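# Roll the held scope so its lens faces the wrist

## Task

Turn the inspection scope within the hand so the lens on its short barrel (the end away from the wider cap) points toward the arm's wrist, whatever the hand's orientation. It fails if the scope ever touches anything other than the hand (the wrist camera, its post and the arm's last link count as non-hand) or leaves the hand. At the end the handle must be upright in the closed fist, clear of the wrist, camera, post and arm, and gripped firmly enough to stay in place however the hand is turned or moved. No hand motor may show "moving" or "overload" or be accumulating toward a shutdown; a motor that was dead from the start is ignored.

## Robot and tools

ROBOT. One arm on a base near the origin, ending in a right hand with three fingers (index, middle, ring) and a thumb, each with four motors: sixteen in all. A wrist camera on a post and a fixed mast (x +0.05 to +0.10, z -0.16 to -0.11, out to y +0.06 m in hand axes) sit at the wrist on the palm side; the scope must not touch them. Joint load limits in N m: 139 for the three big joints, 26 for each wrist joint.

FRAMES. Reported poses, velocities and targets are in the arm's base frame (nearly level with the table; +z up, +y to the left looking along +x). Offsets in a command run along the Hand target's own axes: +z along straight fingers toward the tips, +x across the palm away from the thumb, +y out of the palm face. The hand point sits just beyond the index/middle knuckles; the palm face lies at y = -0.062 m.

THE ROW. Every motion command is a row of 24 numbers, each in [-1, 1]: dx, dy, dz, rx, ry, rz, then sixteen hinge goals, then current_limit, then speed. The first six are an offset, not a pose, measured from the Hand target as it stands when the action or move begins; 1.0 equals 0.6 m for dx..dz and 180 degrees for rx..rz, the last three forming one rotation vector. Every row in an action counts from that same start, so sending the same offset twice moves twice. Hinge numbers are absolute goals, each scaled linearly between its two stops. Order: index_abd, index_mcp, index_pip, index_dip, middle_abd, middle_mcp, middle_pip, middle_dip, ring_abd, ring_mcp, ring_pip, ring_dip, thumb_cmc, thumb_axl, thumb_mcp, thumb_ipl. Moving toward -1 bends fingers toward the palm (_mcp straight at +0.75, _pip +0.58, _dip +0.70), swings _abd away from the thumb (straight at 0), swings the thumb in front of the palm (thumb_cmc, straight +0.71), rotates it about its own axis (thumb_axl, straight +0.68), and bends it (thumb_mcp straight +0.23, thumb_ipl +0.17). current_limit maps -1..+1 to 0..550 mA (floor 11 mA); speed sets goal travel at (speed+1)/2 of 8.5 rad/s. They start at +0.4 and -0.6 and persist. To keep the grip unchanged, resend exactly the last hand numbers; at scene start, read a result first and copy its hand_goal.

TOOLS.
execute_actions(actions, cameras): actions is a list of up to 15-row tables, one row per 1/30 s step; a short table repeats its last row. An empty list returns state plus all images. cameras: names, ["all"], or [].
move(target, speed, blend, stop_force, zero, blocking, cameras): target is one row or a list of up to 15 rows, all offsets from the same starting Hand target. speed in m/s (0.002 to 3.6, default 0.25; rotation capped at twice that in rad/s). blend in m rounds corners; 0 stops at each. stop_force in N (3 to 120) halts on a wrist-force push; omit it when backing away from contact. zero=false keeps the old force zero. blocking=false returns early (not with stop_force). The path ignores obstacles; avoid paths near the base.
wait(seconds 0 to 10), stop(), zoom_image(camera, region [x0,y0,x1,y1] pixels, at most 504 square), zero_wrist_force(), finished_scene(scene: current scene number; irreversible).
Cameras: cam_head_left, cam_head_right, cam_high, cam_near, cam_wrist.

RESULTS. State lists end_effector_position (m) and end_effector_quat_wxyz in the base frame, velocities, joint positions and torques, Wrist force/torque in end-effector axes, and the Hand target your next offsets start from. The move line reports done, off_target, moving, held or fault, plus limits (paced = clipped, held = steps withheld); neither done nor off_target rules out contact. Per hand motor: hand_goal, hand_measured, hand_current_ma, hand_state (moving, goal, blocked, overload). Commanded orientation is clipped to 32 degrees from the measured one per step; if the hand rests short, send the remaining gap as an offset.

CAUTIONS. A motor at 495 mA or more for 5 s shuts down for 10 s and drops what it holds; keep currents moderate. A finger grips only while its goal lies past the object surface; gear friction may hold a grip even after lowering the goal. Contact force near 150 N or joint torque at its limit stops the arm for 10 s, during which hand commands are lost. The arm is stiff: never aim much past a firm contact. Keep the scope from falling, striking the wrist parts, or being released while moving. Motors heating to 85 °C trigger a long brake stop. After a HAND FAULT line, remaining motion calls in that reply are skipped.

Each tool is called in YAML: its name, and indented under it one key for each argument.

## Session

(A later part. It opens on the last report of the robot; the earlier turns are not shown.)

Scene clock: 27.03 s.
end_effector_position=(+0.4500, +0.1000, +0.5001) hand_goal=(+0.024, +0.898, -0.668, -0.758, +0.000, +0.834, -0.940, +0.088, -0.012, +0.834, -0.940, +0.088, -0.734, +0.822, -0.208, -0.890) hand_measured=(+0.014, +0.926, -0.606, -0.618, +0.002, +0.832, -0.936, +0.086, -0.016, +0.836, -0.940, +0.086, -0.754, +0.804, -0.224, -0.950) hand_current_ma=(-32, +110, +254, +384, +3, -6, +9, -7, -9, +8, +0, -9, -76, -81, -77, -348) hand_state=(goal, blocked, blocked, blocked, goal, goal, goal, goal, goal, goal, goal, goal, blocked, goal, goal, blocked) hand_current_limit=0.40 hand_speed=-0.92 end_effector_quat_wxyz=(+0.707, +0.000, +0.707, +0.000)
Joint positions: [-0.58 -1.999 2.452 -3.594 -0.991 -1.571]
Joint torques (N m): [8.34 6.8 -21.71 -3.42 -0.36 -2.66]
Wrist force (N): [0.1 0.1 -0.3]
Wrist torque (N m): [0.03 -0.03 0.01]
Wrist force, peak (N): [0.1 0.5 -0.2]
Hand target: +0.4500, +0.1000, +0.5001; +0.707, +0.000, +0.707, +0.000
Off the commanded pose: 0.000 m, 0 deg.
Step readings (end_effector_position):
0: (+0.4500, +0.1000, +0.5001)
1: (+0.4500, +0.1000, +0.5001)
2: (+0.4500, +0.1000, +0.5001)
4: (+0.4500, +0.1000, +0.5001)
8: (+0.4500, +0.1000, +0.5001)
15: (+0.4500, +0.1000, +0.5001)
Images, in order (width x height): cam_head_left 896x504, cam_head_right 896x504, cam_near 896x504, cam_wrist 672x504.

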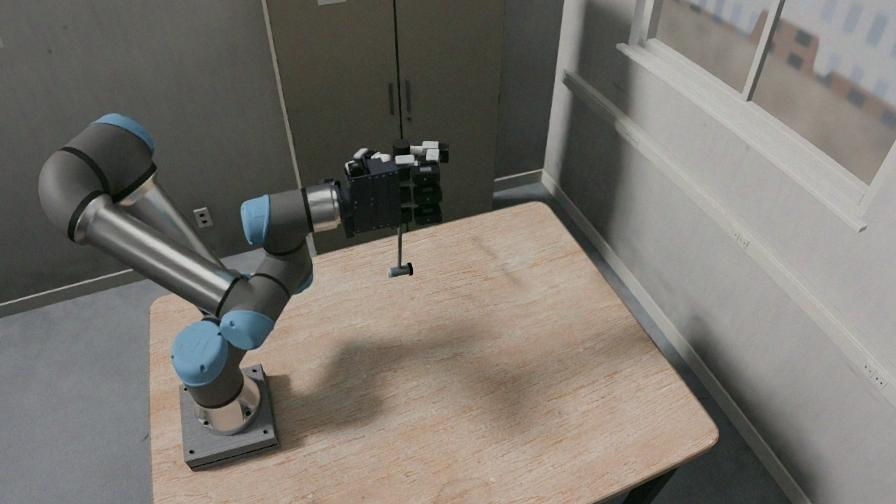

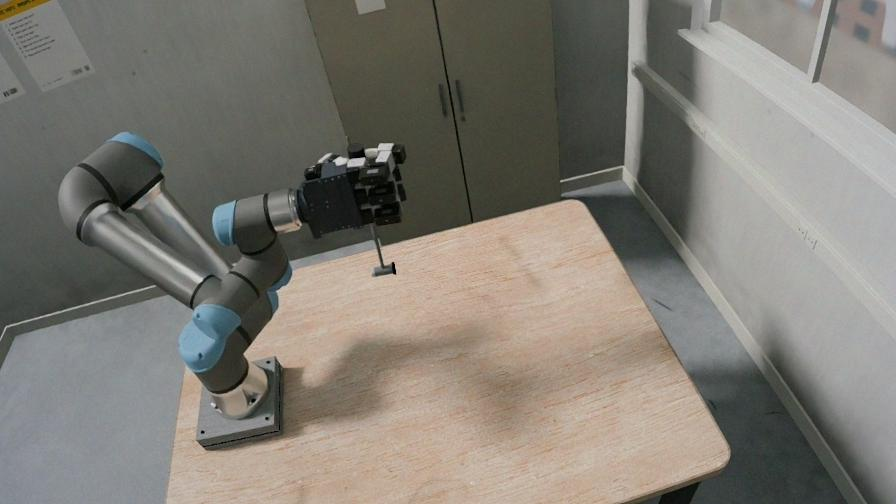

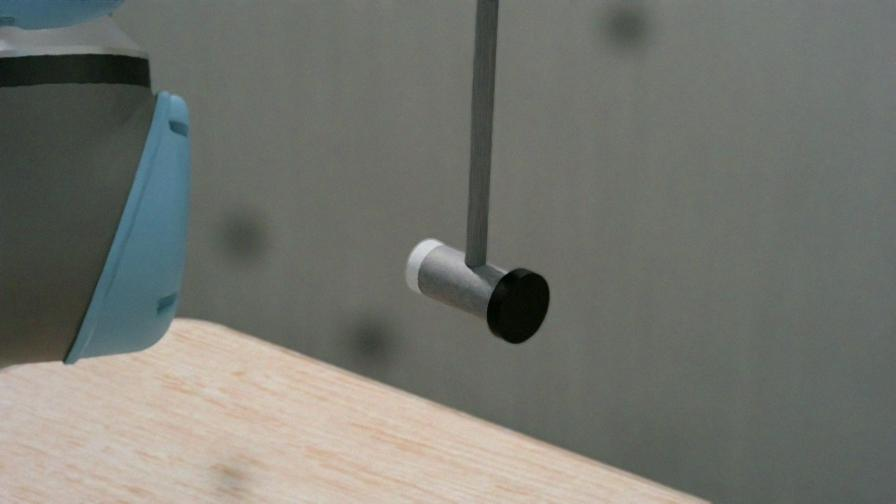

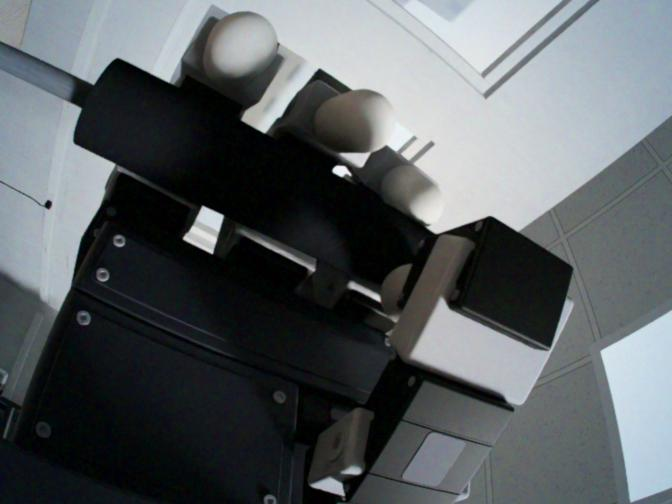

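execute_actions:
  actions:
    - [[0,0,0,0,0,0,0.024,0.8986,-0.6686,-0.758,0.0,0.834,-1.0,-0.2,-0.012,0.834,-1.0,-0.19,-0.734,0.822,-0.209,-0.8897,0.4,-0.85]]
  cameras: ["cam_near","cam_wrist","cam_head_left","cam_head_right"]

zoom_image:
  camera: "cam_near"
  region: [400, 220, 600, 360]

zoom_image:
  camera: "cam_head_left"
  region: [330, 150, 450, 290]

zoom_image:
  camera: "cam_head_right"
  region: [300, 150, 420, 290]

Scene clock: 28.40 s.
end_effector_position=(+0.4500, +0.1000, +0.5001) hand_goal=(+0.024, +0.898, -0.668, -0.758, +0.000, +0.834, -1.000, -0.200, -0.012, +0.834, -1.000, -0.190, -0.734, +0.822, -0.208, -0.890) hand_measured=(+0.014, +0.932, -0.600, -0.640, +0.002, +0.822, -0.944, -0.108, -0.014, +0.836, -0.954, -0.114, -0.754, +0.804, -0.214, -0.950) hand_current_ma=(-32, +141, +283, +385, +3, -45, +225, +385, -7, +8, +183, +326, -76, -81, -26, -348) hand_state=(goal, blocked, blocked, blocked, goal, goal, blocked, blocked, goal, goal, blocked, blocked, blocked, goal, goal, blocked) hand_current_limit=0.40 hand_speed=-0.85 end_effector_quat_wxyz=(+0.707, +0.000, +0.707, +0.000)
Joint positions: [-0.58 -1.999 2.452 -3.594 -0.991 -1.571]
Joint torques (N m): [8.19 7.53 -21.6 -3.33 -0.2 -2.42]
Wrist force (N): [-0.2 0.2 0.0]
Wrist torque (N m): [0.02 0.01 0.00]
Wrist force, peak (N): [0.4 0.5 0.0]
Hand target: +0.4500, +0.1000, +0.5001; +0.707, +0.000, +0.707, +0.000
Off the commanded pose: 0.000 m, 0 deg.
Step readings (end_effector_position):
0: (+0.4500, +0.1000, +0.5001)
1: (+0.4500, +0.1000, +0.5001)
2: (+0.4500, +0.1000, +0.5001)
4: (+0.4500, +0.1000, +0.5001)
8: (+0.4500, +0.1000, +0.5001)
15: (+0.4500, +0.1000, +0.5001)
Images, in order (width x height): cam_head_left 896x504, cam_head_right 896x504, cam_near 896x504, cam_wrist 672x504.

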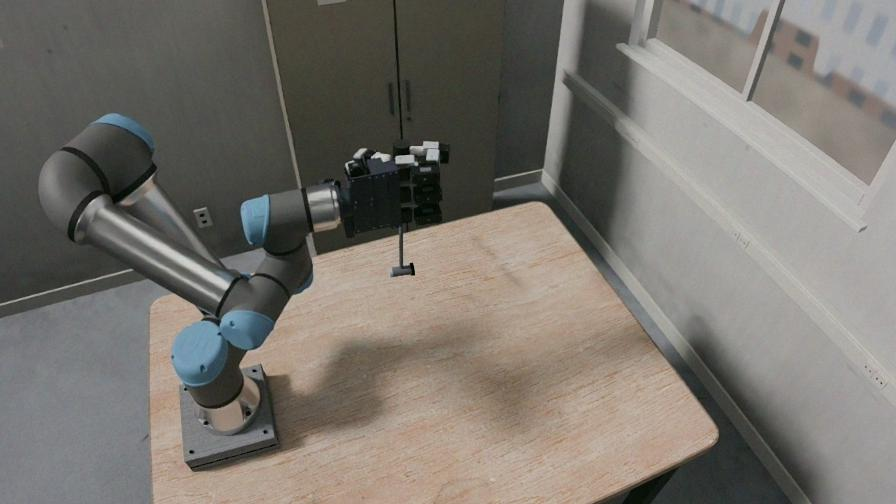

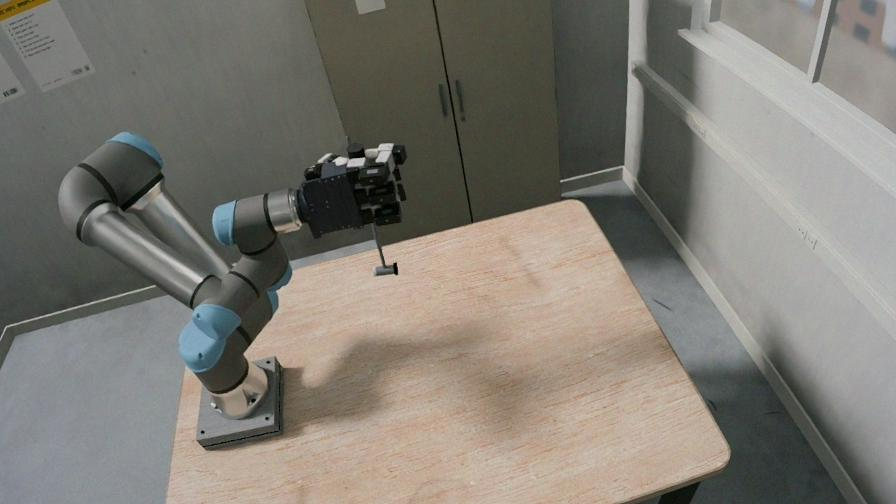

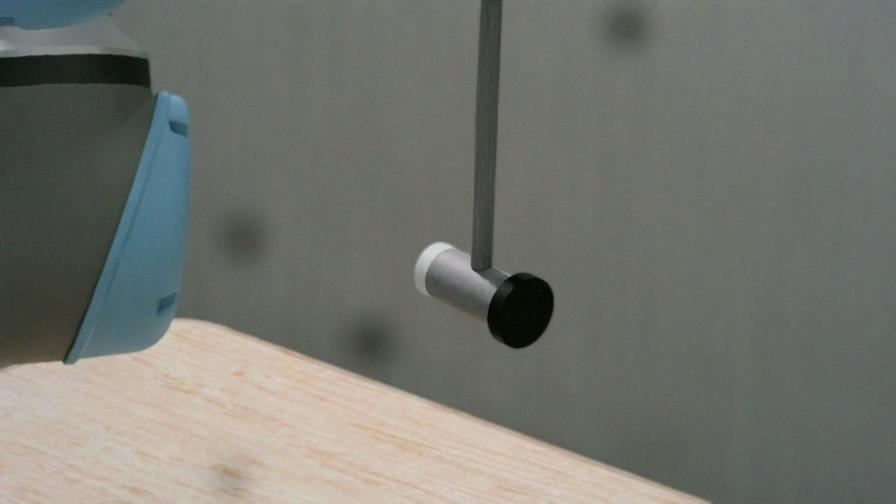

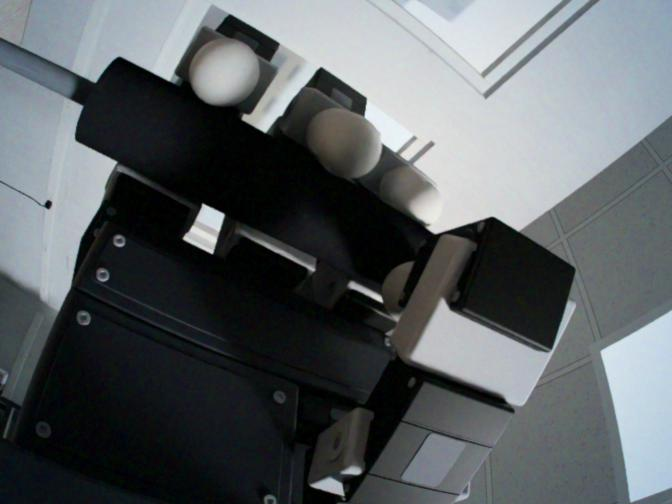

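Scaled by 2.520 from the camera's 896x504 image, which has a finer 1280x720 frame.

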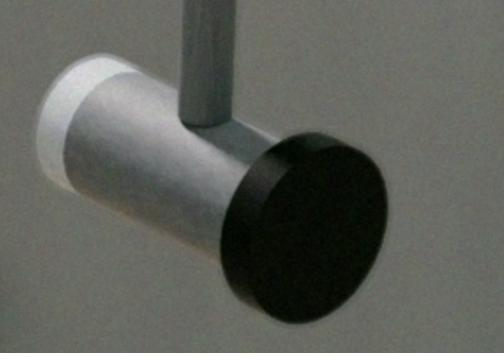

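Scaled by 3.600 from the camera's 896x504 image, which has a finer 1280x720 frame.

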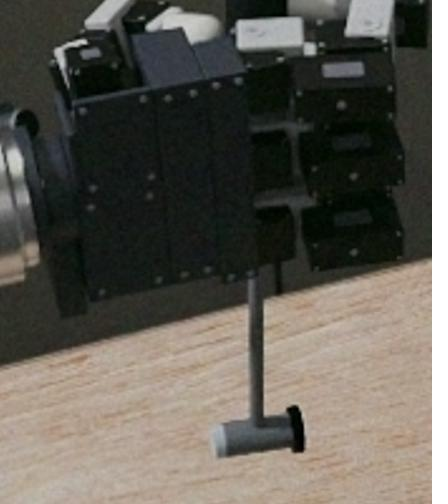

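Scaled by 3.600 from the camera's 896x504 image, which has a finer 1280x720 frame.

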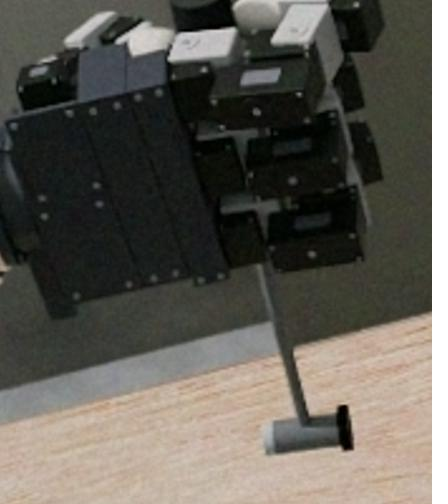

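execute_actions:
  actions:
    - [[0,0,0,0,0,0,0.024,0.8986,-0.6686,-0.758,0.0,0.834,-1.0,-0.22,-0.012,0.834,-1.0,-0.24,-0.734,0.822,-0.209,-0.8897,0.4,-0.85]]
  cameras: ["cam_near"]

Scene clock: 30.23 s.
end_effector_position=(+0.4500, +0.1000, +0.5001) hand_goal=(+0.024, +0.898, -0.668, -0.758, +0.000, +0.834, -1.000, -0.220, -0.012, +0.834, -1.000, -0.240, -0.734, +0.822, -0.208, -0.890) hand_measured=(+0.014, +0.932, -0.600, -0.640, +0.002, +0.822, -0.942, -0.112, -0.014, +0.836, -0.950, -0.122, -0.754, +0.804, -0.214, -0.950) hand_current_ma=(-32, +143, +285, +385, +3, -46, +234, +385, -7, +8, +203, +385, -76, -81, -22, -348) hand_state=(goal, blocked, blocked, blocked, goal, goal, blocked, blocked, goal, goal, blocked, blocked, blocked, goal, goal, blocked) hand_current_limit=0.40 hand_speed=-0.85 end_effector_quat_wxyz=(+0.707, +0.000, +0.707, +0.000)
Joint positions: [-0.58 -1.999 2.452 -3.594 -0.991 -1.571]
Joint torques (N m): [8.31 7.31 -21.64 -3.23 -0.44 -2.59]
Wrist force (N): [0.3 0.1 -0.1]
Wrist torque (N m): [0.02 -0.04 0.02]
Wrist force, peak (N): [0.5 0.1 -0.1]
Hand target: +0.4500, +0.1000, +0.5001; +0.707, +0.000, +0.707, +0.000
Off the commanded pose: 0.000 m, 0 deg.
Step readings (end_effector_position):
0: (+0.4500, +0.1000, +0.5001)
1: (+0.4500, +0.1000, +0.5001)
2: (+0.4500, +0.1000, +0.5001)
4: (+0.4500, +0.1000, +0.5001)
8: (+0.4500, +0.1000, +0.5001)
15: (+0.4500, +0.1000, +0.5001)
Images, in order (width x height): cam_near 896x504.

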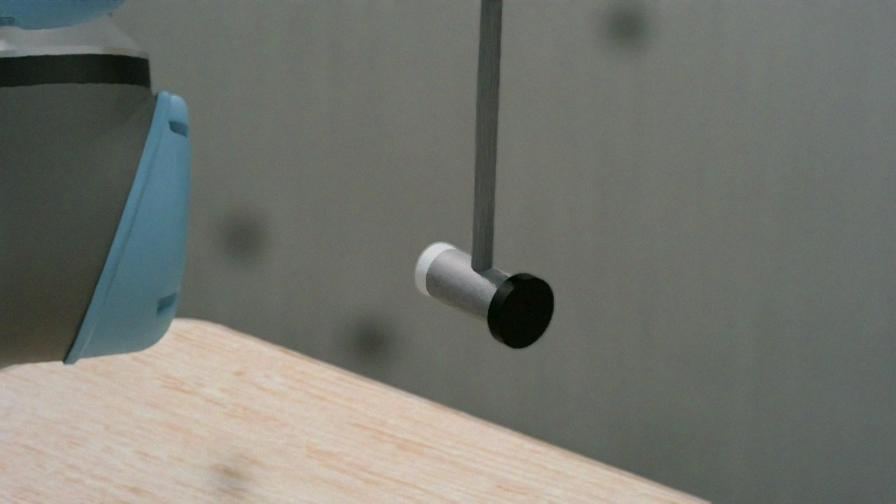

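finished_scene:
  scene: 2

The scene is finished: the task was done.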